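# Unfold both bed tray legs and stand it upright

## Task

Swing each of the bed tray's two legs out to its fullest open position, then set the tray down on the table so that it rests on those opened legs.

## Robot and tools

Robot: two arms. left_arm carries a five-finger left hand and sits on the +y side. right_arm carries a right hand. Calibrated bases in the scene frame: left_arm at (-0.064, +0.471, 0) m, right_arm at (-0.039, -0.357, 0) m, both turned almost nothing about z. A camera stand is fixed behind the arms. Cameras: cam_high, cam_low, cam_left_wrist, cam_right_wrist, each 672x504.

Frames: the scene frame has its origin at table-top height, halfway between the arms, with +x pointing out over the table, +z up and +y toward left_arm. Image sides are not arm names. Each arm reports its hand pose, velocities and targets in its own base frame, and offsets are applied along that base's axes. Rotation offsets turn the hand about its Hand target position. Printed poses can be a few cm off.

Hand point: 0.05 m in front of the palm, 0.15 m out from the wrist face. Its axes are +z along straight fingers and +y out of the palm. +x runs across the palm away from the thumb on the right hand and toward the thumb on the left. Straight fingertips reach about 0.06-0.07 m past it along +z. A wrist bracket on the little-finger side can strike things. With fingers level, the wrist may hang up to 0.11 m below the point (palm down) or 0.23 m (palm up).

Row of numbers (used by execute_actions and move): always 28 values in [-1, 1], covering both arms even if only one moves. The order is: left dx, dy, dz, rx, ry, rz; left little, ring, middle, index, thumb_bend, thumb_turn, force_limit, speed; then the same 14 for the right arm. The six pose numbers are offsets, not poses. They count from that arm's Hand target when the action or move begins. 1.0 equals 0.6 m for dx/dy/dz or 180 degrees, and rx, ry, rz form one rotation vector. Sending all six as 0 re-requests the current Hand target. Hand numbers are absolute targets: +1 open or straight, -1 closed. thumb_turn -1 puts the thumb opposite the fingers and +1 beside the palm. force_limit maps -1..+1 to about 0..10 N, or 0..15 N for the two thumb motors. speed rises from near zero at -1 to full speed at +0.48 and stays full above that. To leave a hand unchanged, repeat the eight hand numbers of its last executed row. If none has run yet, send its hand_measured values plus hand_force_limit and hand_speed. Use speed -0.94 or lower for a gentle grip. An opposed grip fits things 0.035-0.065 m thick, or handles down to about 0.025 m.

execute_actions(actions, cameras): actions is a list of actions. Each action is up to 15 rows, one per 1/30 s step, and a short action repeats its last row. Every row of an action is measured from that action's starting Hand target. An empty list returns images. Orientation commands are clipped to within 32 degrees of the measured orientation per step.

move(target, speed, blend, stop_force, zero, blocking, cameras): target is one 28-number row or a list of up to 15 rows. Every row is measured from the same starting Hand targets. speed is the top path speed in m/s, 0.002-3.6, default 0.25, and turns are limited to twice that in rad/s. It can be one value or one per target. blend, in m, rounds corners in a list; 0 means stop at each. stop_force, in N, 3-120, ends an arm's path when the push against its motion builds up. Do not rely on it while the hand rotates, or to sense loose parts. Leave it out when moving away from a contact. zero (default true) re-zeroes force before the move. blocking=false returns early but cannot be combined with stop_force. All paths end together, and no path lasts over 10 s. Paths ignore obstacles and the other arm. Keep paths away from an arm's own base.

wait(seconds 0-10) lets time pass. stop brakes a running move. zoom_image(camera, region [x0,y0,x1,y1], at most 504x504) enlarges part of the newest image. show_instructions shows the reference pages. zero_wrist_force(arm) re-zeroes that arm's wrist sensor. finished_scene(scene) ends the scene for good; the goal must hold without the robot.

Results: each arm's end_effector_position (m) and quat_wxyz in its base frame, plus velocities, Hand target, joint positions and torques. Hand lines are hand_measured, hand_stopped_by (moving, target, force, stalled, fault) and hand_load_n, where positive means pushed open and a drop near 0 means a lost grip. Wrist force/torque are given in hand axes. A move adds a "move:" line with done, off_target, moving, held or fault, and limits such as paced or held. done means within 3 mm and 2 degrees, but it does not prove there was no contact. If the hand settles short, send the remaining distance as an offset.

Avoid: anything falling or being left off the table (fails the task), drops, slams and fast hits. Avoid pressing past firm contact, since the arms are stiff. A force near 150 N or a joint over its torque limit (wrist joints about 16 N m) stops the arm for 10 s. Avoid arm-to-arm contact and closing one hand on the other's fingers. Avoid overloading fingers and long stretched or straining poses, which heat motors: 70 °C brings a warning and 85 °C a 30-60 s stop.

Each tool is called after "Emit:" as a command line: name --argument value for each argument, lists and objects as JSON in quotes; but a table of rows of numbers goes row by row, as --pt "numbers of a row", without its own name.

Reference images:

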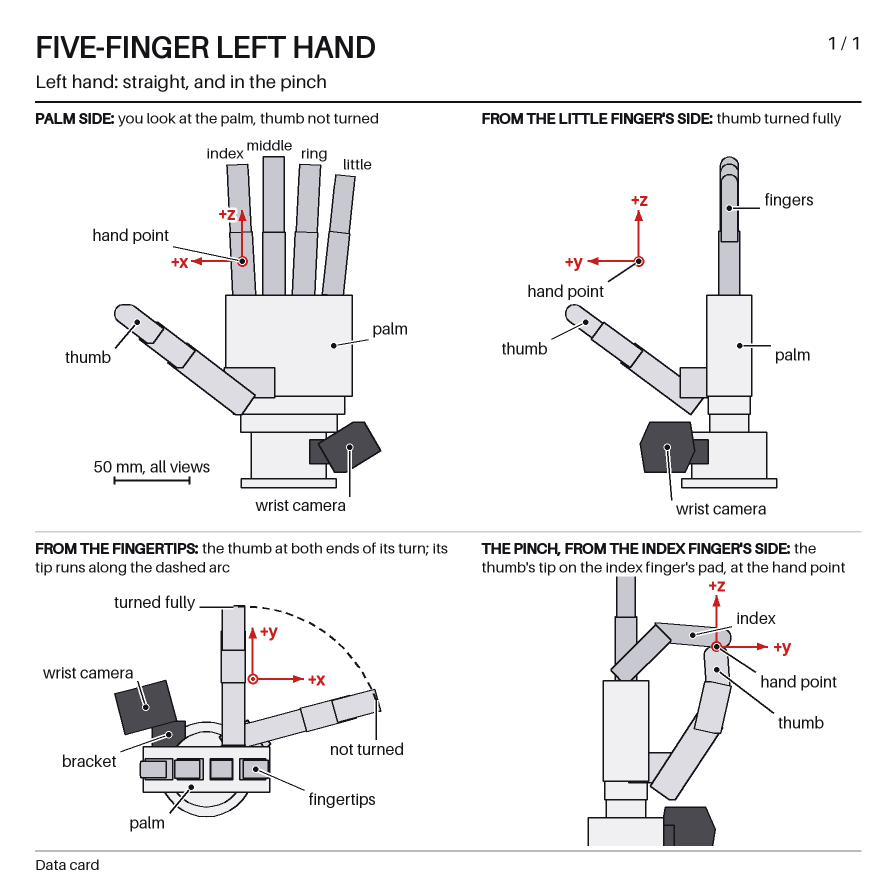

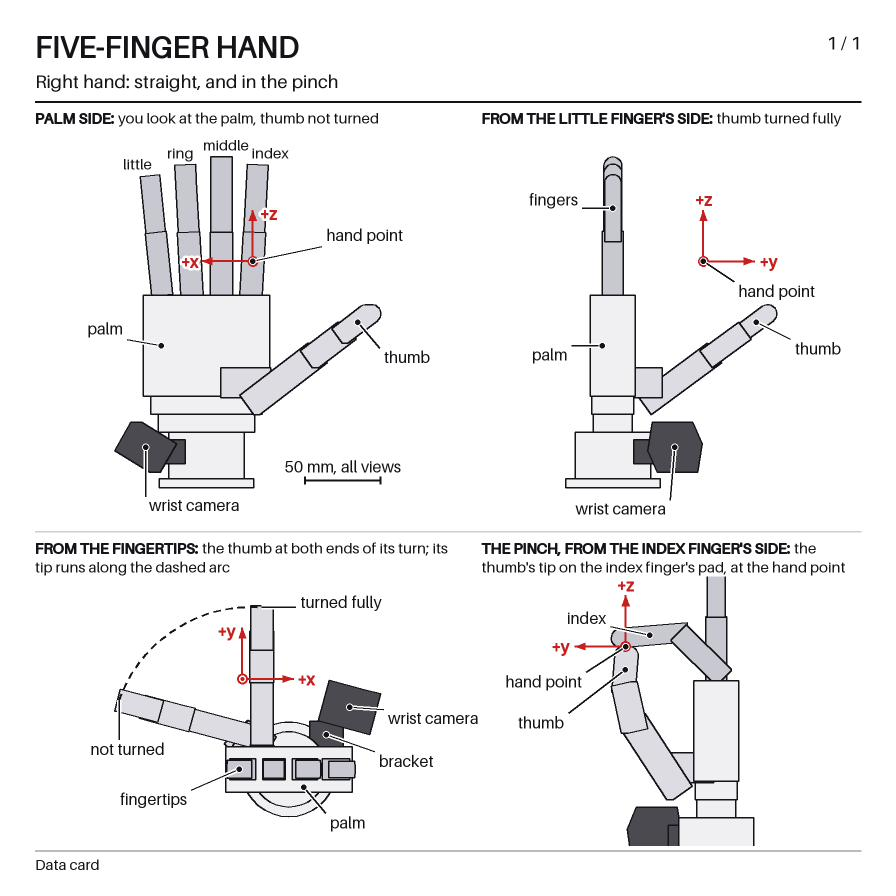

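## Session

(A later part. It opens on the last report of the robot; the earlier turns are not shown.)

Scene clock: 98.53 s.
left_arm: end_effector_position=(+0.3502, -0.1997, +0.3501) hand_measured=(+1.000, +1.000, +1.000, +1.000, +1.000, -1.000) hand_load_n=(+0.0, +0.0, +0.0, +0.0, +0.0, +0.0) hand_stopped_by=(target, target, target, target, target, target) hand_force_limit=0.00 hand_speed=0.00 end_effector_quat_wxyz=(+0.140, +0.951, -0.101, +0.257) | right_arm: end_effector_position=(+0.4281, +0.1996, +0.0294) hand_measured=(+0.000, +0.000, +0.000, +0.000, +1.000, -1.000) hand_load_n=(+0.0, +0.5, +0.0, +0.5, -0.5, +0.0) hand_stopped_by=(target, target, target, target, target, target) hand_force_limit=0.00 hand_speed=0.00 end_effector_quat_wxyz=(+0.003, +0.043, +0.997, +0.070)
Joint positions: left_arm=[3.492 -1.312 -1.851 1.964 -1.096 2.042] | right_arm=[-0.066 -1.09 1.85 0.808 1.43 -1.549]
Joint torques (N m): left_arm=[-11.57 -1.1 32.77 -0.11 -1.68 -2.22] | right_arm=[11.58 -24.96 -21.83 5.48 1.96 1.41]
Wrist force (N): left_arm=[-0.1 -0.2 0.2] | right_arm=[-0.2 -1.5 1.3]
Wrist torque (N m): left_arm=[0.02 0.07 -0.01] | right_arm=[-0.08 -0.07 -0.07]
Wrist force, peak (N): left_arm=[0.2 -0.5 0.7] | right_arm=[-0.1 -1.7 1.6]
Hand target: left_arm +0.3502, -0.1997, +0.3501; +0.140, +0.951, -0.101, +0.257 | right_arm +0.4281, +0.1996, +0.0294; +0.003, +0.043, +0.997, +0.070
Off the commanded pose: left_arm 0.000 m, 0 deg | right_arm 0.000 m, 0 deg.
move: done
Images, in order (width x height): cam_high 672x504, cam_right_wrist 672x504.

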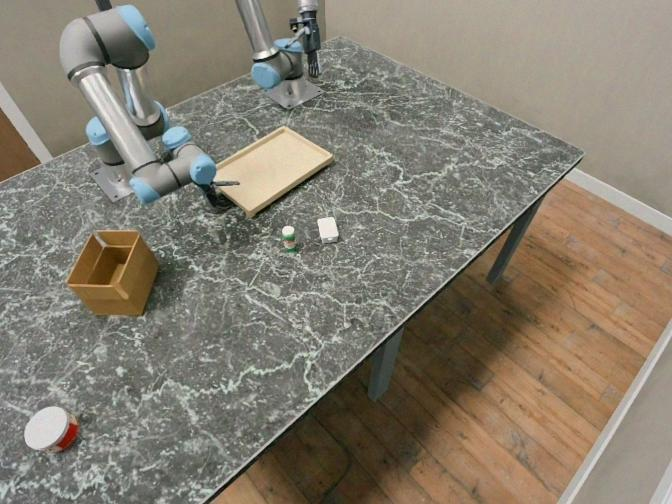

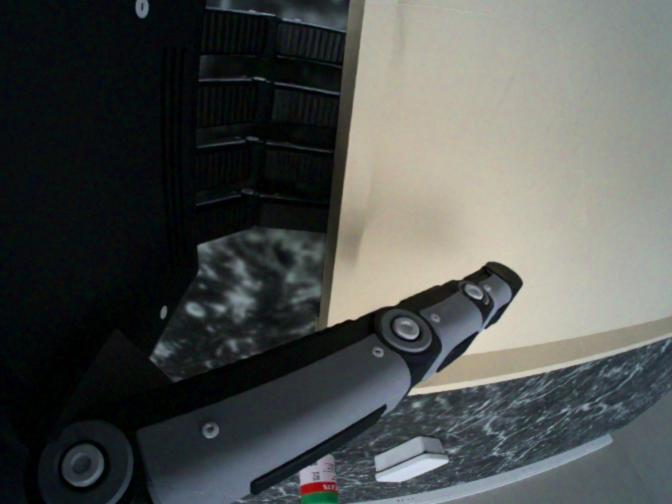

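Emit:
move --target '[0,0,0,0,0,0,1,1,1,1,1,-1,0,0, 0.0007,0.0083,0,0,0,0,0,0,0,0,1,-1,0,0]' --speed 0.02 --stop_force 4

Emit:
move --target '[0,0,0,0,0,0,1,1,1,1,1,-1,0,0, 0,0,0,0,0,0,0,0,0,0,-0.3,-1,-0.4,-0.8]' --speed 0.05 --cameras '["cam_right_wrist","cam_high"]'

Emit:
zoom_image --camera "cam_high" --region '[160, 110, 340, 230]'

Scene clock: 106.53 s.
left_arm: end_effector_position=(+0.3502, -0.1997, +0.3501) hand_measured=(+1.000, +1.000, +1.000, +1.000, +1.000, -1.000) hand_load_n=(+0.0, +0.0, +0.0, +0.0, -0.5, +0.0) hand_stopped_by=(target, target, target, target, target, target) hand_force_limit=0.00 hand_speed=0.00 end_effector_quat_wxyz=(+0.140, +0.951, -0.101, +0.257) | right_arm: end_effector_position=(+0.4285, +0.2046, +0.0294) hand_measured=(+0.000, +0.000, +0.000, +0.000, +1.000, -1.000) hand_load_n=(+0.0, +0.5, +0.0, +0.5, +0.0, +0.0) hand_stopped_by=(target, target, target, target, target, target) hand_force_limit=0.00 hand_speed=0.00 end_effector_quat_wxyz=(+0.003, +0.043, +0.997, +0.070)
Joint positions: left_arm=[3.492 -1.312 -1.851 1.964 -1.096 2.042] | right_arm=[-0.053 -1.087 1.844 0.809 1.431 -1.536]
Joint torques (N m): left_arm=[-11.55 -1.67 33.47 0.73 -1.7 -2.27] | right_arm=[11.46 -25.57 -21.49 5.55 2.02 1.43]
Wrist force (N): left_arm=[-0.1 0.0 0.2] | right_arm=[-0.3 -1.7 1.7]
Wrist torque (N m): left_arm=[0.04 0.07 -0.01] | right_arm=[-0.07 -0.08 -0.10]
Wrist force, peak (N): left_arm=[-0.2 -0.5 0.7] | right_arm=[-0.2 -1.7 2.5]
Hand target: left_arm +0.3502, -0.1997, +0.3501; +0.140, +0.951, -0.101, +0.257 | right_arm +0.4285, +0.2046, +0.0294; +0.003, +0.043, +0.997, +0.070
Off the commanded pose: left_arm 0.000 m, 0 deg | right_arm 0.000 m, 0 deg.
move: done

Scene clock: 109.50 s.
left_arm: end_effector_position=(+0.3502, -0.1997, +0.3501) hand_measured=(+1.000, +1.000, +1.000, +1.000, +1.000, -1.000) hand_load_n=(+0.0, +0.0, +0.0, +0.0, -0.5, +0.0) hand_stopped_by=(target, target, target, target, target, target) hand_force_limit=0.00 hand_speed=0.00 end_effector_quat_wxyz=(+0.140, +0.951, -0.101, +0.257) | right_arm: end_effector_position=(+0.4285, +0.2046, +0.0294) hand_measured=(+0.000, +0.000, +0.000, +0.000, +0.232, -1.000) hand_load_n=(+0.5, +1.0, +0.0, +1.5, +4.5, +0.0) hand_stopped_by=(target, target, target, target, force, target) hand_force_limit=-0.40 hand_speed=-0.80 end_effector_quat_wxyz=(+0.003, +0.043, +0.997, +0.070)
Joint positions: left_arm=[3.492 -1.312 -1.851 1.964 -1.096 2.042] | right_arm=[-0.053 -1.087 1.844 0.809 1.431 -1.536]
Joint torques (N m): left_arm=[-11.29 -1.38 32.99 1.03 -1.63 -2.2] | right_arm=[9.26 -25.76 -21.16 4.69 1.75 1.42]
Wrist force (N): left_arm=[-0.1 -0.1 0.2] | right_arm=[0.0 0.8 -1.1]
Wrist torque (N m): left_arm=[0.03 0.07 -0.01] | right_arm=[0.01 -0.09 -0.09]
Wrist force, peak (N): left_arm=[0.1 -0.4 0.6] | right_arm=[-0.2 -1.7 2.6]
Hand target: left_arm +0.3502, -0.1997, +0.3501; +0.140, +0.951, -0.101, +0.257 | right_arm +0.4285, +0.2046, +0.0294; +0.003, +0.043, +0.997, +0.070
Off the commanded pose: left_arm 0.000 m, 0 deg | right_arm 0.000 m, 0 deg.
move: done
Images, in order (width x height): cam_high 672x504, cam_right_wrist 672x504.

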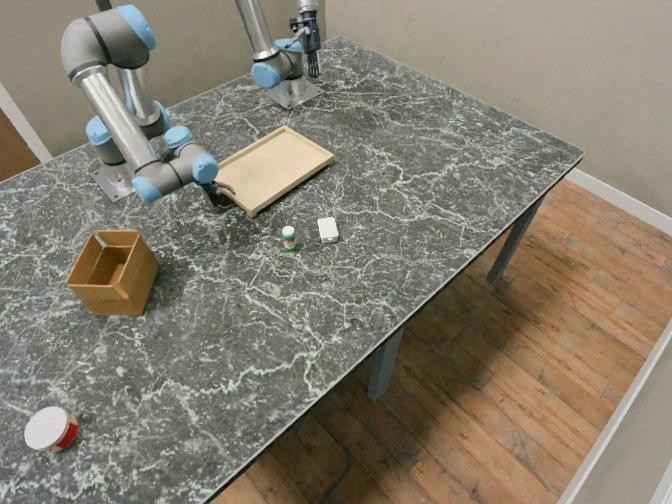

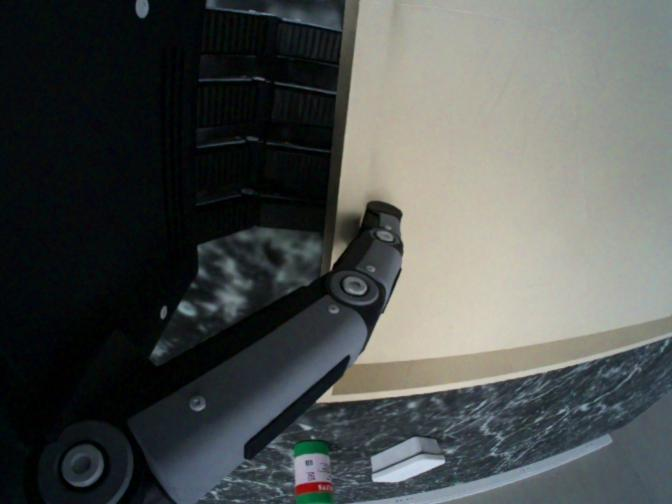

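Scaled by 2.800 from the camera's 672x504 image, which has a finer 960x720 frame.

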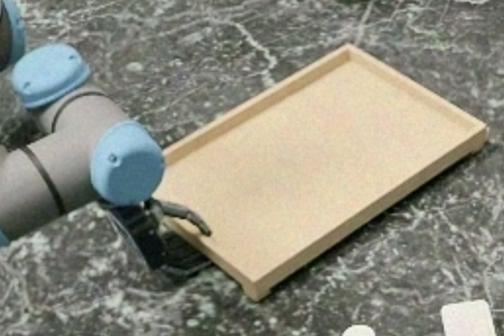

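Emit:
move --pt "0 0 0 0 0 0 1 1 1 1 1 -1 0 0 0.0002 0.0025 0.0252 -0.0133 0.0012 0 0 0 0 0 -0.3 -1 -0.4 -0.8" --pt "0 0 0 0 0 0 1 1 1 1 1 -1 0 0 0.0015 0.0176 0.1035 -0.0553 0.0048 0 0 0 0 0 -0.3 -1 -0.4 -0.8" --speed 0.04 --blend '[0.005,0]' --cameras '["cam_right_wrist","cam_high","cam_low"]'

Emit:
zoom_image --camera "cam_low" --region '[380, 200, 560, 310]'

Scene clock: 123.13 s.
left_arm: end_effector_position=(+0.3502, -0.1997, +0.3501) hand_measured=(+1.000, +1.000, +1.000, +1.000, +1.000, -1.000) hand_load_n=(+0.0, +0.0, +0.0, +0.0, -0.5, +0.0) hand_stopped_by=(target, target, target, target, target, target) hand_force_limit=0.00 hand_speed=0.00 end_effector_quat_wxyz=(+0.140, +0.951, -0.101, +0.257) | right_arm: end_effector_position=(+0.4294, +0.2151, +0.0915) hand_measured=(+0.000, +0.000, +0.000, +0.000, +0.232, -1.000) hand_load_n=(+4.0, +2.5, +0.0, +0.0, +3.0, -1.0) hand_stopped_by=(target, target, target, target, force, target) hand_force_limit=-0.40 hand_speed=-0.80 end_effector_quat_wxyz=(-0.001, +0.043, +0.999, -0.017)
Joint positions: left_arm=[3.492 -1.312 -1.851 1.964 -1.096 2.042] | right_arm=[0.082 -1.151 1.708 1.019 1.604 -1.401]
Joint torques (N m): left_arm=[-11.46 -1.29 32.83 1.08 -1.53 -2.1] | right_arm=[10.86 -41.46 -24.77 6.07 2.16 1.62]
Wrist force (N): left_arm=[-0.1 -0.1 0.5] | right_arm=[0.1 -0.9 5.2]
Wrist torque (N m): left_arm=[0.02 0.07 -0.01] | right_arm=[-0.12 -0.44 -0.27]
Wrist force, peak (N): left_arm=[0.2 -0.3 0.8] | right_arm=[-0.1 -1.8 5.3]
Hand target: left_arm +0.3502, -0.1997, +0.3501; +0.140, +0.951, -0.101, +0.257 | right_arm +0.4294, +0.2151, +0.0915; -0.001, +0.043, +0.999, -0.017
Off the commanded pose: left_arm 0.000 m, 0 deg | right_arm 0.000 m, 0 deg.
move: done
Images, in order (width x height): cam_high 672x504, cam_low 672x504, cam_right_wrist 672x504.

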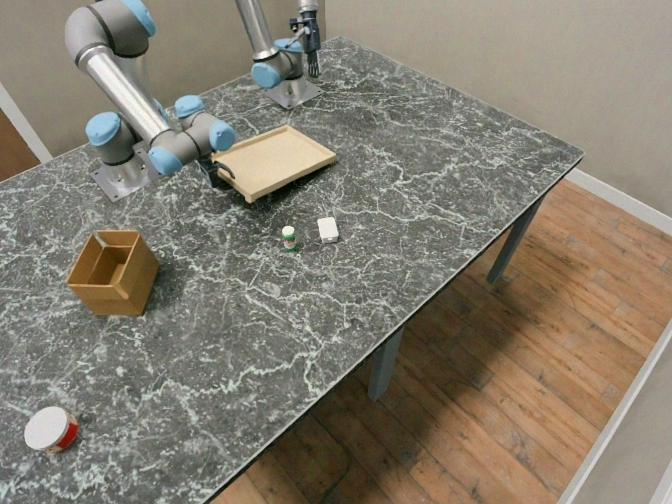

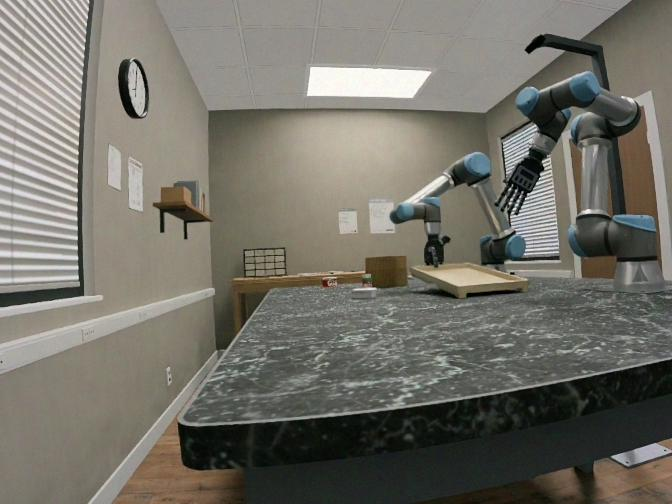

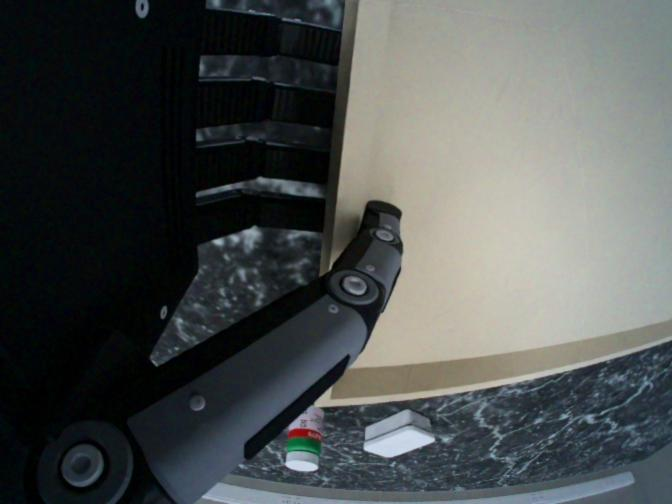

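Scaled by 2.800 from the camera's 672x504 image, which has a finer 960x720 frame.

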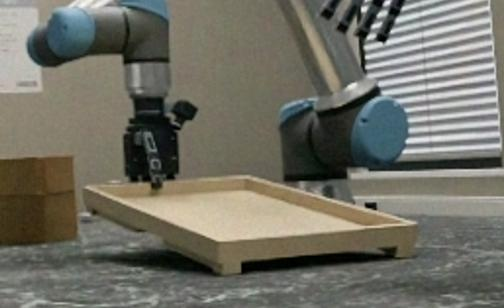

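Emit:
move --pt "-0.075 -0.123 -0.105 0 0 0 1 1 1 1 1 -1 0 0 0.0031 0.0352 0.0988 -0.0553 0.0048 0 0 0 0 0 -0.3 -1 -0.4 -0.8" --pt "-0.15 -0.246 -0.21 0 0 0 1 1 1 1 1 -1 0 0 0.0076 0.0869 0.19 -0.1107 0.0097 0 0 0 0 0 -0.3 -1 -0.4 -0.8" --pt "-0.227 -0.37 -0.317 0 0 0 1 1 1 1 1 -1 0 0 0.0134 0.1536 0.2707 -0.166 0.0145 0 0 0 0 0 -0.3 -1 -0.4 -0.8" --speed 0.07 --blend '[0.006,0.006,0]' --cameras '["all"]'

Emit:
zoom_image --camera "cam_low" --region '[380, 200, 560, 310]'

Emit:
zoom_image --camera "cam_high" --region '[160, 80, 350, 230]'

Scene clock: 136.13 s.
left_arm: end_effector_position=(+0.2140, -0.4217, +0.1600) hand_measured=(+1.000, +1.000, +1.000, +1.000, +1.000, -1.000) hand_load_n=(+0.0, +0.0, +2.5, +0.0, +0.0, +0.0) hand_stopped_by=(target, target, target, target, target, target) hand_force_limit=0.00 hand_speed=0.00 end_effector_quat_wxyz=(+0.140, +0.951, -0.101, +0.257) | right_arm: end_effector_position=(+0.4375, +0.3073, +0.2539) hand_measured=(+0.366, +0.336, +0.122, +0.000, +0.230, -1.000) hand_load_n=(+18.0, +24.0, +20.5, +0.0, +0.5, -18.5) hand_stopped_by=(target, target, target, target, force, target) hand_force_limit=-0.40 hand_speed=-0.80 end_effector_quat_wxyz=(-0.012, +0.042, +0.960, -0.275)
Joint positions: left_arm=[2.344 -1.584 -2.074 2.673 -1.678 1.018] | right_arm=[0.521 -0.922 1.015 1.82 2.02 -0.884]
Joint torques (N m): left_arm=[-24.98 -29.86 -1.45 -2.82 7.93 -2.56] | right_arm=[13.02 -49.85 -37.92 10.01 0.61 4.53]
Wrist force (N): left_arm=[56.2 -13.5 -68.9] | right_arm=[8.8 -1.4 42.4]
Wrist torque (N m): left_arm=[4.96 2.70 3.87] | right_arm=[-0.73 -5.77 -2.03]
Wrist force, peak (N): left_arm=[62.1 -14.5 -78.8] | right_arm=[8.6 -1.1 42.5]
Hand target: left_arm +0.2140, -0.4217, +0.1599; +0.140, +0.951, -0.101, +0.257 | right_arm +0.4375, +0.3073, +0.2540; -0.012, +0.042, +0.960, -0.275
Off the commanded pose: left_arm 0.000 m, 0 deg | right_arm 0.000 m, 0 deg.
move: done

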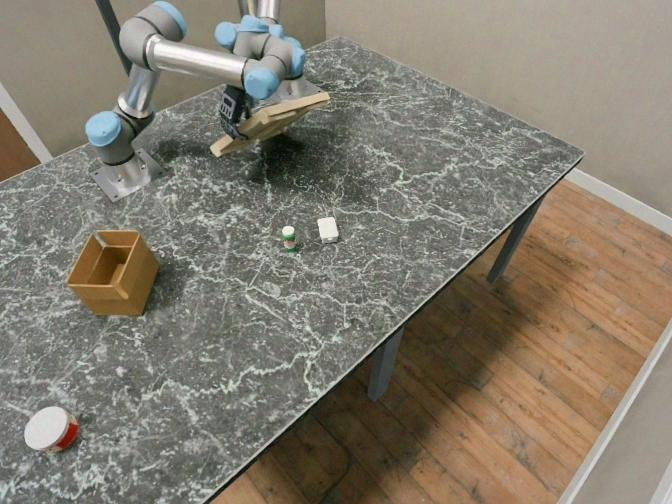

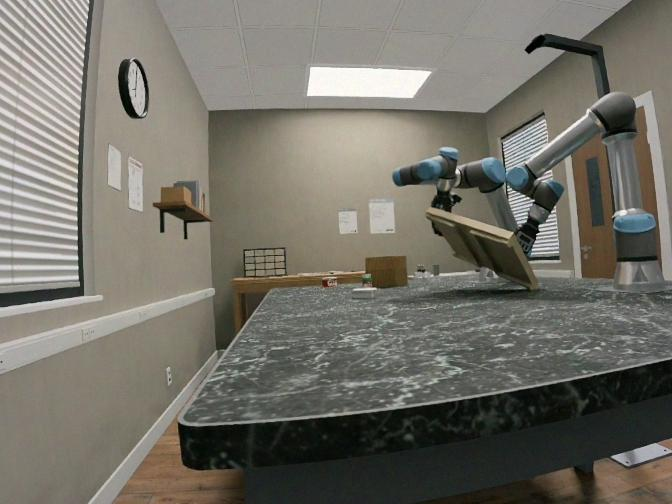

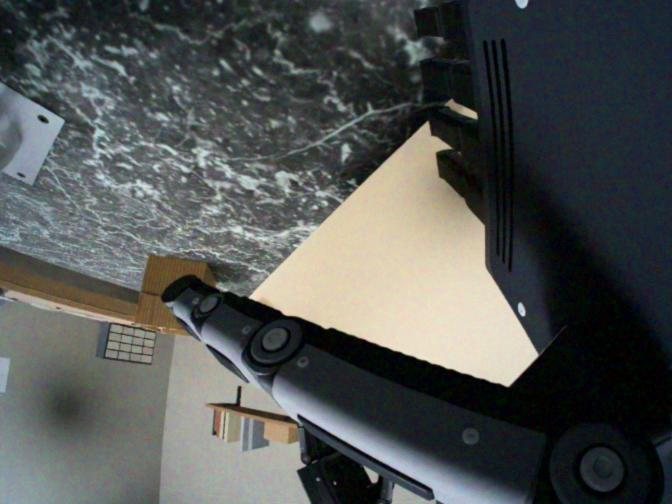

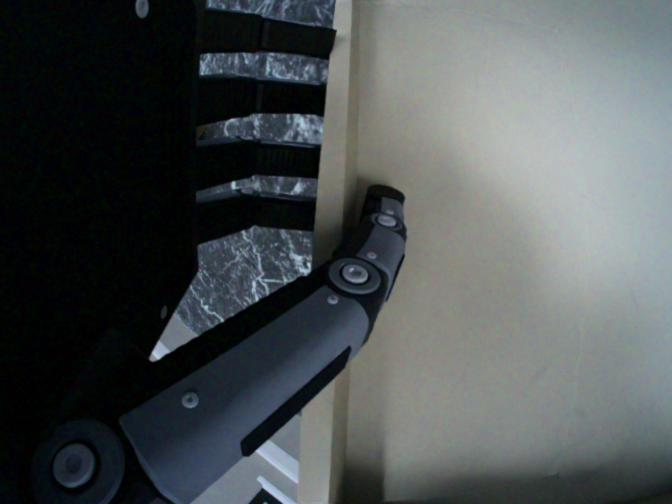

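Scaled by 2.800 from the camera's 672x504 image, which has a finer 960x720 frame.

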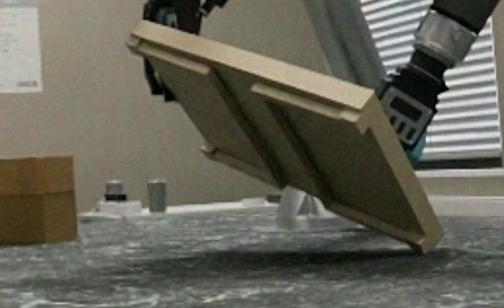

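Scaled by 2.653 from the camera's 672x504 image, which has a finer 960x720 frame.

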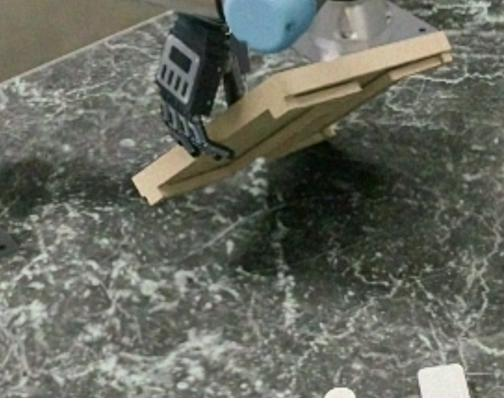

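Emit:
move --target '[0,0.03,0.12,0,0,0,1,1,1,1,1,-1,0,0, 0,0,0,0,0,0,0,0,0,0,-0.3,-1,-0.4,-0.8]' --speed 0.06 --cameras '["all"]'

Emit:
zoom_image --camera "cam_low" --region '[380, 180, 580, 310]'

Emit:
zoom_image --camera "cam_high" --region '[160, 20, 350, 200]'

Scene clock: 153.50 s.
left_arm: end_effector_position=(+0.2140, -0.4037, +0.2319) hand_measured=(+1.000, +1.000, +1.000, +1.000, +1.000, -1.000) hand_load_n=(+0.0, +0.0, +0.0, +0.0, +0.0, -0.5) hand_stopped_by=(target, target, target, target, target, target) hand_force_limit=0.00 hand_speed=0.00 end_effector_quat_wxyz=(+0.140, +0.951, -0.101, +0.257) | right_arm: end_effector_position=(+0.4375, +0.3073, +0.2540) hand_measured=(+0.364, +0.332, +0.118, +0.000, +0.232, -1.000) hand_load_n=(+0.0, +0.0, +0.0, +5.5, +5.0, +0.0) hand_stopped_by=(target, target, target, target, force, target) hand_force_limit=-0.40 hand_speed=-0.80 end_effector_quat_wxyz=(-0.012, +0.042, +0.961, -0.275)
Joint positions: left_arm=[2.394 -1.461 -1.989 2.468 -1.65 1.06] | right_arm=[0.521 -0.922 1.015 1.82 2.02 -0.884]
Joint torques (N m): left_arm=[11.33 24.26 32.91 -4.53 2.07 2.57] | right_arm=[-8.11 -39.37 -10.42 1.86 3.14 -0.77]
Wrist force (N): left_arm=[2.4 0.2 -0.1] | right_arm=[-0.5 2.5 3.0]
Wrist torque (N m): left_arm=[0.08 -0.31 0.14] | right_arm=[0.20 0.05 0.00]
Wrist force, peak (N): left_arm=[57.2 -13.8 -69.2] | right_arm=[9.5 -0.8 43.0]
Hand target: left_arm +0.2140, -0.4037, +0.2319; +0.140, +0.951, -0.101, +0.257 | right_arm +0.4375, +0.3073, +0.2540; -0.012, +0.042, +0.960, -0.275
Off the commanded pose: left_arm 0.000 m, 0 deg | right_arm 0.000 m, 0 deg.
move: done

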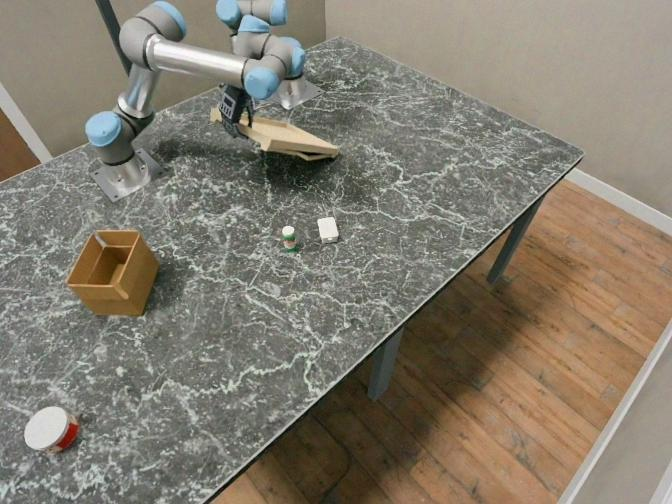

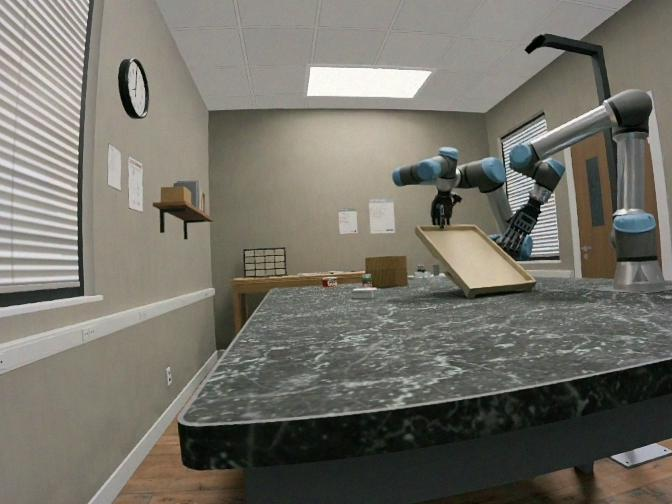

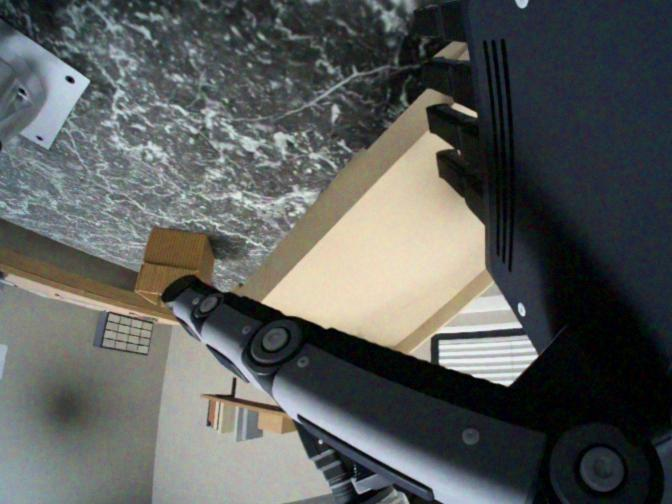

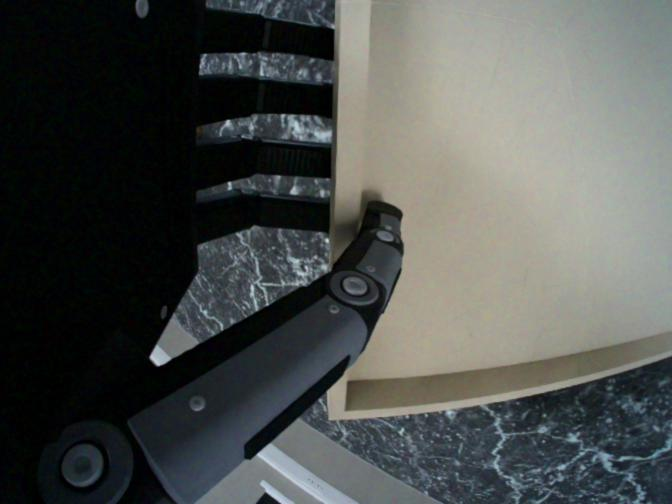

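Scaled by 2.520 from the camera's 672x504 image, which has a finer 960x720 frame.

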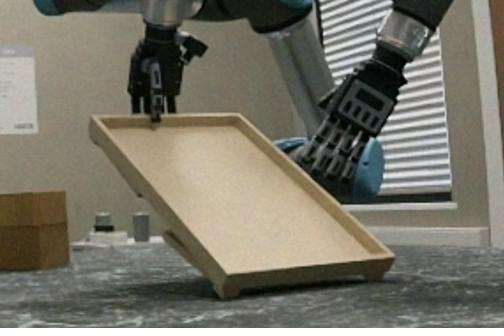

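Scaled by 2.653 from the camera's 672x504 image, which has a finer 960x720 frame.

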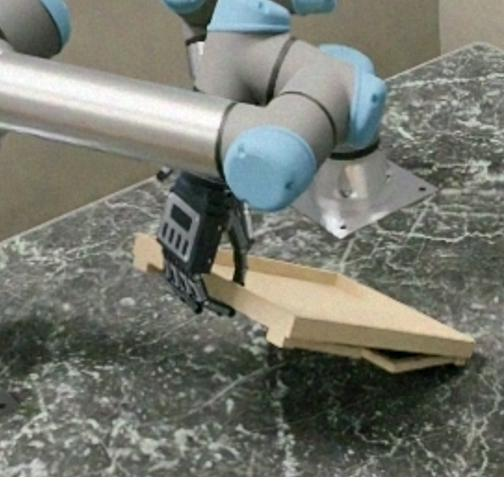

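Emit:
zoom_image --camera "cam_low" --region '[405, 215, 505, 305]'

Emit:
zoom_image --camera "cam_high" --region '[205, 100, 345, 180]'

Scaled by 5.040 from the camera's 672x504 image, which has a finer 960x720 frame.

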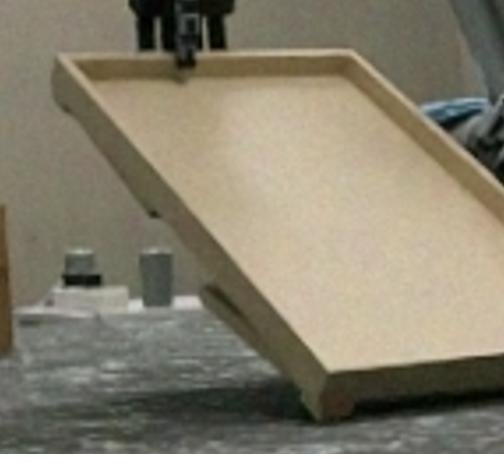

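Scaled by 3.600 from the camera's 672x504 image, which has a finer 960x720 frame.

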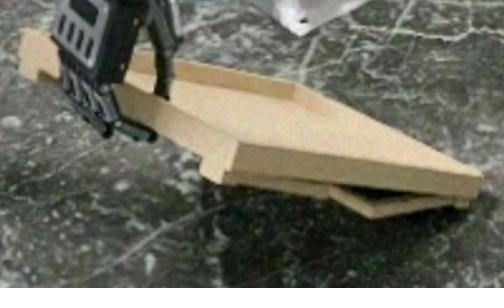

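Emit:
move --target '[0,0,0,0,0,0,1,1,1,1,1,-1,0,0, 0,0,0,0,0,0,-0.02,-0.02,-0.02,0,-0.3,-1,-0.4,-0.85]' --speed 0.06

Scene clock: 172.77 s.
left_arm: end_effector_position=(+0.2140, -0.4037, +0.2319) hand_measured=(+1.000, +1.000, +1.000, +1.000, +1.000, -1.000) hand_load_n=(+0.0, +0.0, +0.0, +0.0, +0.0, -0.5) hand_stopped_by=(target, target, target, target, target, target) hand_force_limit=0.00 hand_speed=0.00 end_effector_quat_wxyz=(+0.140, +0.951, -0.101, +0.257) | right_arm: end_effector_position=(+0.4375, +0.3073, +0.2540) hand_measured=(+0.184, +0.112, +0.052, +0.000, +0.232, -1.000) hand_load_n=(+0.0, +3.0, +2.5, +1.5, +6.0, +1.5) hand_stopped_by=(force, force, force, target, force, target) hand_force_limit=-0.40 hand_speed=-0.85 end_effector_quat_wxyz=(-0.012, +0.042, +0.960, -0.275)
Joint positions: left_arm=[2.394 -1.461 -1.989 2.468 -1.65 1.06] | right_arm=[0.521 -0.922 1.015 1.82 2.02 -0.884]
Joint torques (N m): left_arm=[11.87 24.86 33.22 -4.42 2.12 2.51] | right_arm=[-8.75 -38.21 -23.03 6.03 2.51 -0.86]
Wrist force (N): left_arm=[2.4 0.7 -0.4] | right_arm=[0.0 2.0 2.8]
Wrist torque (N m): left_arm=[0.17 -0.32 0.13] | right_arm=[0.11 -0.15 -0.02]
Wrist force, peak (N): left_arm=[2.8 1.0 -0.5] | right_arm=[-0.5 2.8 3.9]
Hand target: left_arm +0.2140, -0.4037, +0.2319; +0.140, +0.951, -0.101, +0.257 | right_arm +0.4375, +0.3073, +0.2540; -0.012, +0.042, +0.960, -0.275
Off the commanded pose: left_arm 0.000 m, 0 deg | right_arm 0.000 m, 0 deg.
move: done

Emit:
move --pt "-0.05 0 0 0 0 0 1 1 1 1 1 -1 0 0 -0.0013 -0.0145 -0.0152 0.0111 -0.001 0 -0.02 -0.02 -0.02 0 -0.3 -1 -0.4 -0.85" --pt "-0.1 0 0 0 0 0 1 1 1 1 1 -1 0 0 0 0 0 0 0 0 -0.02 -0.02 -0.02 0 -0.3 -1 -0.4 -0.85" --pt "-0.1 0 0 0 0 0 1 1 1 1 1 -1 0 0 -0.0013 -0.0145 -0.0152 0.0111 -0.001 0 -0.02 -0.02 -0.02 0 -0.3 -1 -0.4 -0.85" --pt "-0.1 0 0 0 0 0 1 1 1 1 1 -1 0 0 0 0 0 0 0 0 -0.02 -0.02 -0.02 0 -0.3 -1 -0.4 -0.85" --speed 0.3 --cameras '["cam_low","cam_high","cam_left_wrist"]'

Emit:
zoom_image --camera "cam_low" --region '[405, 215, 535, 305]'

Scene clock: 183.63 s.
left_arm: end_effector_position=(+0.1540, -0.4037, +0.2319) hand_measured=(+1.000, +1.000, +1.000, +1.000, +1.000, -1.000) hand_load_n=(+0.0, +0.0, +0.0, +0.0, +0.0, +0.0) hand_stopped_by=(target, target, target, target, target, target) hand_force_limit=0.00 hand_speed=0.00 end_effector_quat_wxyz=(+0.140, +0.951, -0.101, +0.257) | right_arm: end_effector_position=(+0.4375, +0.3073, +0.2540) hand_measured=(+0.184, +0.112, +0.050, +0.000, +0.232, -1.000) hand_load_n=(+0.0, +1.0, +1.5, +3.0, +3.5, +1.0) hand_stopped_by=(force, force, force, target, force, target) hand_force_limit=-0.40 hand_speed=-0.85 end_effector_quat_wxyz=(-0.012, +0.042, +0.960, -0.275)
Joint positions: left_arm=[2.205 -1.429 -2.021 2.447 -1.754 0.9] | right_arm=[0.521 -0.922 1.015 1.82 2.02 -0.884]
Joint torques (N m): left_arm=[-11.38 1.51 32.75 -4.48 -2.72 -2.78] | right_arm=[10.94 -37.33 -28.13 6.35 3.47 1.38]
Wrist force (N): left_arm=[2.2 0.8 -0.1] | right_arm=[-0.1 2.1 3.2]
Wrist torque (N m): left_arm=[0.16 -0.29 0.27] | right_arm=[0.11 -0.06 -0.05]
Wrist force, peak (N): left_arm=[3.3 0.2 0.3] | right_arm=[0.5 3.0 4.1]
Hand target: left_arm +0.1540, -0.4037, +0.2319; +0.140, +0.951, -0.101, +0.257 | right_arm +0.4375, +0.3073, +0.2540; -0.012, +0.042, +0.960, -0.275
Off the commanded pose: left_arm 0.000 m, 0 deg | right_arm 0.000 m, 0 deg.
move: done
Images, in order (width x height): cam_high 672x504, cam_low 672x504, cam_left_wrist 672x504.

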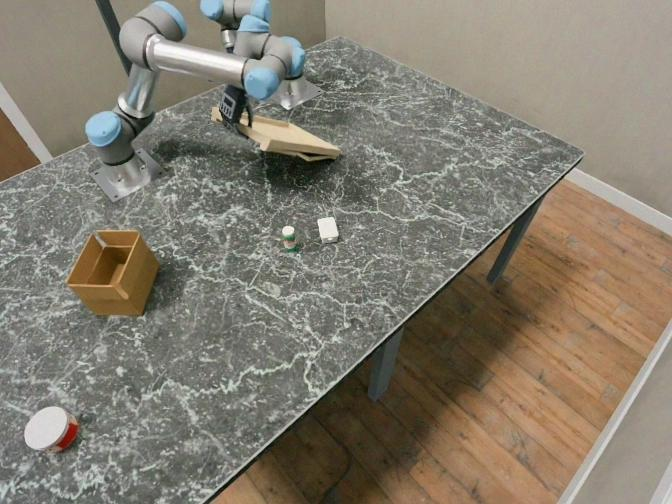

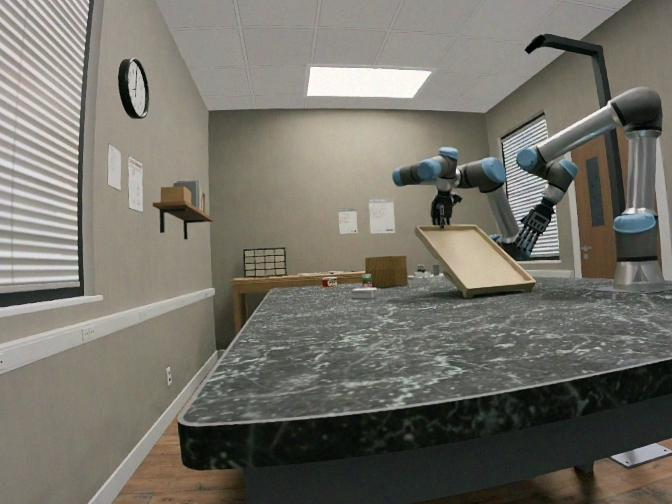

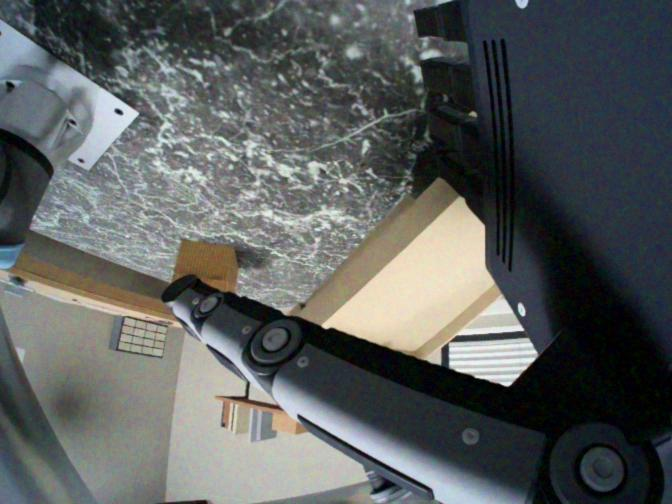

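Scaled by 3.877 from the camera's 672x504 image, which has a finer 960x720 frame.

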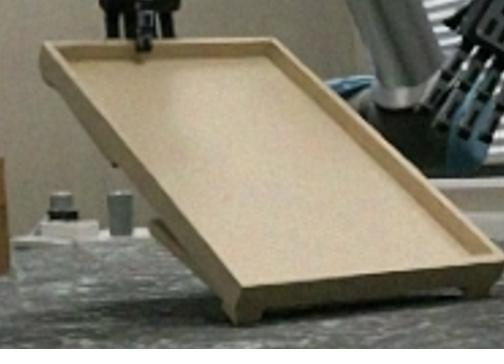

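Emit:
move --target '[0.0583,-0.0222,-0.095,-0.1761,-0.1397,0.146,1,1,1,1,1,-1,0,0, 0,0,0,0,0,0,-0.02,-0.02,-0.02,0,-0.3,-1,-0.4,-0.85]' --speed 0.15 --cameras '["cam_low","cam_high","cam_left_wrist"]'

Emit:
zoom_image --camera "cam_low" --region '[405, 180, 585, 305]'

Emit:
zoom_image --camera "cam_high" --region '[160, 40, 350, 200]'

Scene clock: 238.37 s.
left_arm: end_effector_position=(+0.1889, -0.4170, +0.1749) hand_measured=(+1.000, +1.000, +1.000, +1.000, +1.000, -1.000) hand_load_n=(+0.0, +0.0, +0.0, +0.0, +0.0, +0.0) hand_stopped_by=(target, target, target, target, target, target) hand_force_limit=0.00 hand_speed=0.00 end_effector_quat_wxyz=(+0.304, +0.798, +0.158, +0.495) | right_arm: end_effector_position=(+0.4375, +0.3073, +0.2540) hand_measured=(+0.184, +0.112, +0.050, +0.000, +0.232, -1.000) hand_load_n=(+0.0, +0.5, +1.5, +3.0, +3.5, +1.0) hand_stopped_by=(force, force, force, target, force, target) hand_force_limit=-0.40 hand_speed=-0.85 end_effector_quat_wxyz=(-0.012, +0.042, +0.960, -0.275)
Joint positions: left_arm=[1.873 -1.743 -2.263 3.495 -2.417 0.426] | right_arm=[0.521 -0.922 1.015 1.82 2.02 -0.884]
Joint torques (N m): left_arm=[-11.31 9.52 26.24 2.53 -3.33 1.23] | right_arm=[11.24 -38.66 -27.45 6.25 3.5 1.44]
Wrist force (N): left_arm=[2.4 0.3 -0.9] | right_arm=[-0.2 1.3 2.8]
Wrist torque (N m): left_arm=[0.04 -0.30 0.35] | right_arm=[0.05 -0.06 -0.07]
Wrist force, peak (N): left_arm=[2.7 0.4 -0.7] | right_arm=[-0.1 2.0 3.5]
Hand target: left_arm +0.1890, -0.4170, +0.1749; +0.304, +0.798, +0.158, +0.495 | right_arm +0.4375, +0.3073, +0.2540; -0.012, +0.042, +0.960, -0.275
Off the commanded pose: left_arm 0.000 m, 0 deg | right_arm 0.000 m, 0 deg.
move: done
Images, in order (width x height): cam_high 672x504, cam_low 672x504, cam_left_wrist 672x504.

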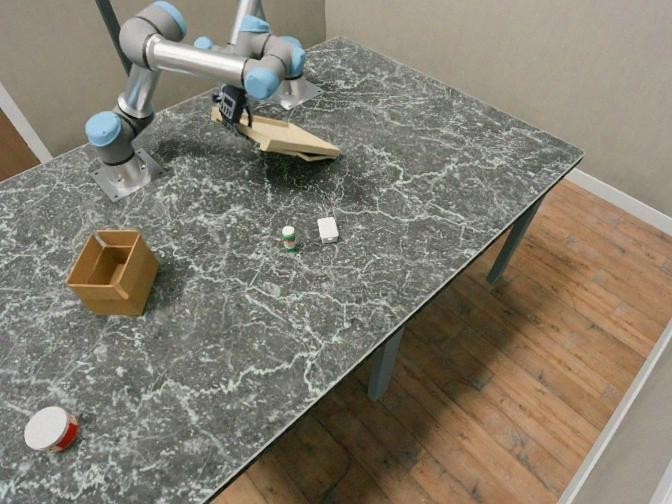

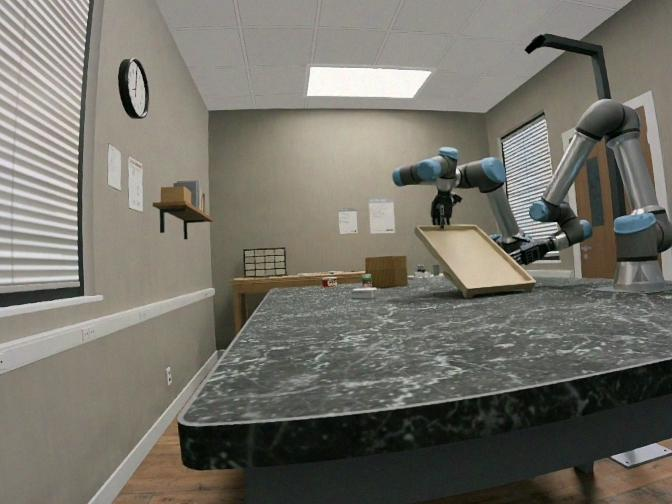

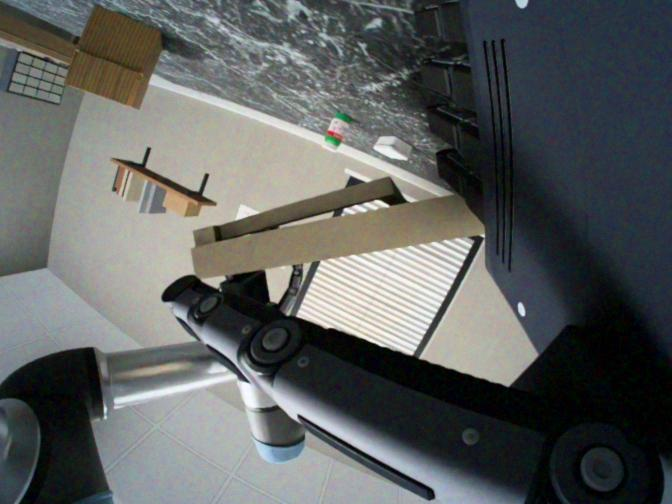

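Scaled by 2.800 from the camera's 672x504 image, which has a finer 960x720 frame.

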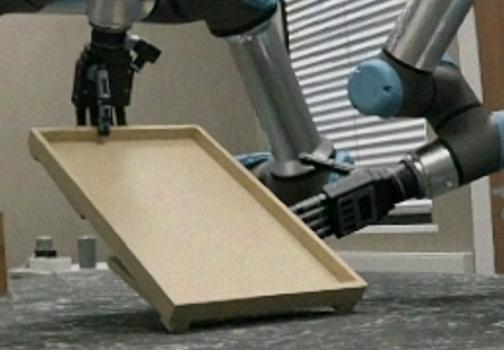

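Scaled by 2.653 from the camera's 672x504 image, which has a finer 960x720 frame.

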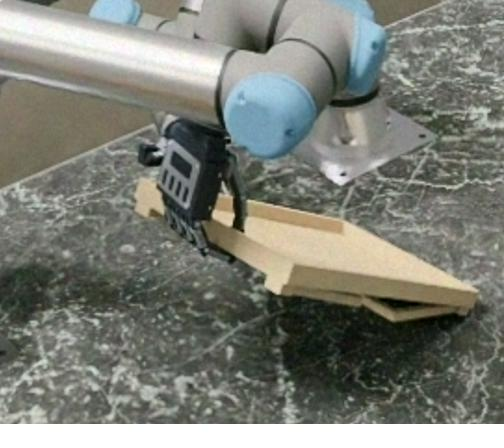

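Emit:
zoom_image --camera "cam_left_wrist" --region '[170, 130, 510, 310]'

Scaled by 1.482 from the camera's 672x504 image, which has a finer 960x720 frame.

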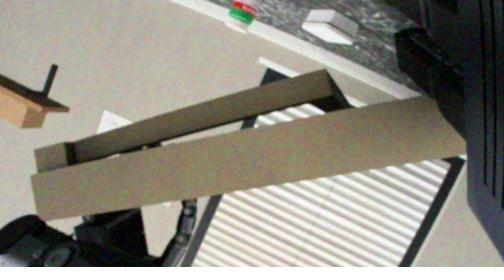

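Emit:
move --target '[0.1333,0.015,0.0167,0,0,0,1,1,1,1,1,-1,0,0, 0,0,0,0,0,0,-0.02,-0.02,-0.02,0,-0.3,-1,-0.4,-0.85]' --speed 0.06 --stop_force 4 --cameras '["cam_low","cam_left_wrist"]'

Emit:
zoom_image --camera "cam_left_wrist" --region '[170, 60, 510, 310]'

Emit:
zoom_image --camera "cam_low" --region '[405, 200, 565, 305]'

Scene clock: 272.93 s.
left_arm: end_effector_position=(+0.2654, -0.4083, +0.1846) hand_measured=(+1.000, +1.000, +1.000, +1.000, +1.000, -1.000) hand_load_n=(+0.0, +0.5, +0.0, +0.0, +0.0, -0.5) hand_stopped_by=(target, target, target, target, target, target) hand_force_limit=0.00 hand_speed=0.00 end_effector_quat_wxyz=(+0.304, +0.798, +0.159, +0.496) | right_arm: end_effector_position=(+0.4375, +0.3073, +0.2540) hand_measured=(+0.184, +0.112, +0.050, +0.000, +0.232, -1.000) hand_load_n=(+0.0, +0.0, +0.0, +7.0, +6.0, +2.5) hand_stopped_by=(force, force, force, target, force, target) hand_force_limit=-0.40 hand_speed=-0.85 end_effector_quat_wxyz=(-0.012, +0.042, +0.960, -0.275)
Joint positions: left_arm=[2.14 -1.668 -2.3 3.562 -2.178 0.584] | right_arm=[0.521 -0.922 1.015 1.82 2.02 -0.884]
Joint torques (N m): left_arm=[-10.96 7.32 28.89 -2.62 -2.94 -2.39] | right_arm=[3.74 -41.99 -22.69 4.2 -0.48 -0.28]
Wrist force (N): left_arm=[2.4 0.4 -0.9] | right_arm=[-0.7 2.7 3.7]
Wrist torque (N m): left_arm=[0.08 -0.33 0.17] | right_arm=[0.19 0.16 0.01]
Wrist force, peak (N): left_arm=[0.1 -2.2 -4.8] | right_arm=[-4.9 0.0 2.8]
Hand target: left_arm +0.2654, -0.4084, +0.1846; +0.304, +0.798, +0.159, +0.496 (not the last commanded pose) | right_arm +0.4375, +0.3073, +0.2540; -0.012, +0.042, +0.960, -0.275
Off the commanded pose: left_arm 0.004 m, 0 deg | right_arm 0.000 m, 0 deg.
move: contact (left_arm)
Images, in order (width x height): cam_low 672x504, cam_left_wrist 672x504.

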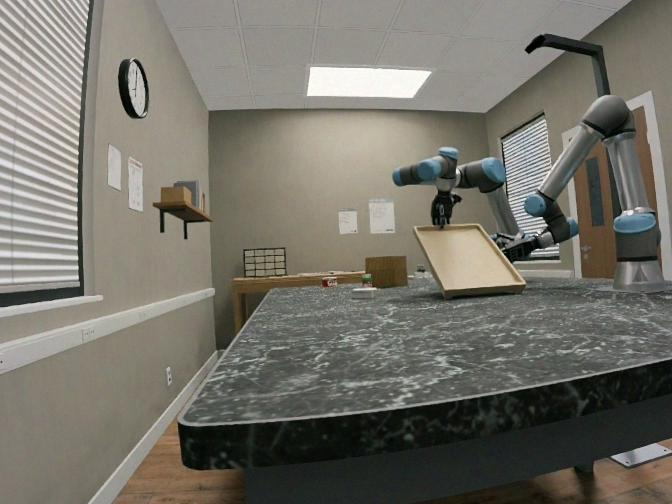

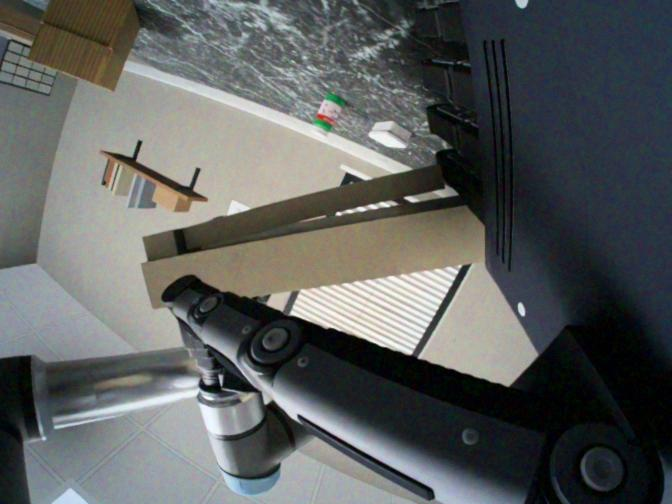

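Scaled by 1.482 from the camera's 672x504 image, which has a finer 960x720 frame.

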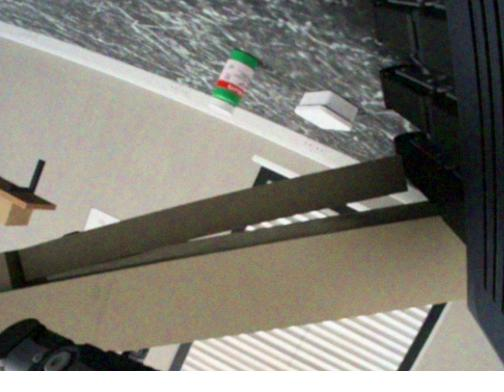

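Scaled by 3.150 from the camera's 672x504 image, which has a finer 960x720 frame.

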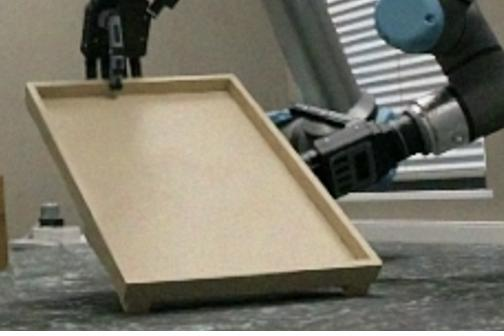

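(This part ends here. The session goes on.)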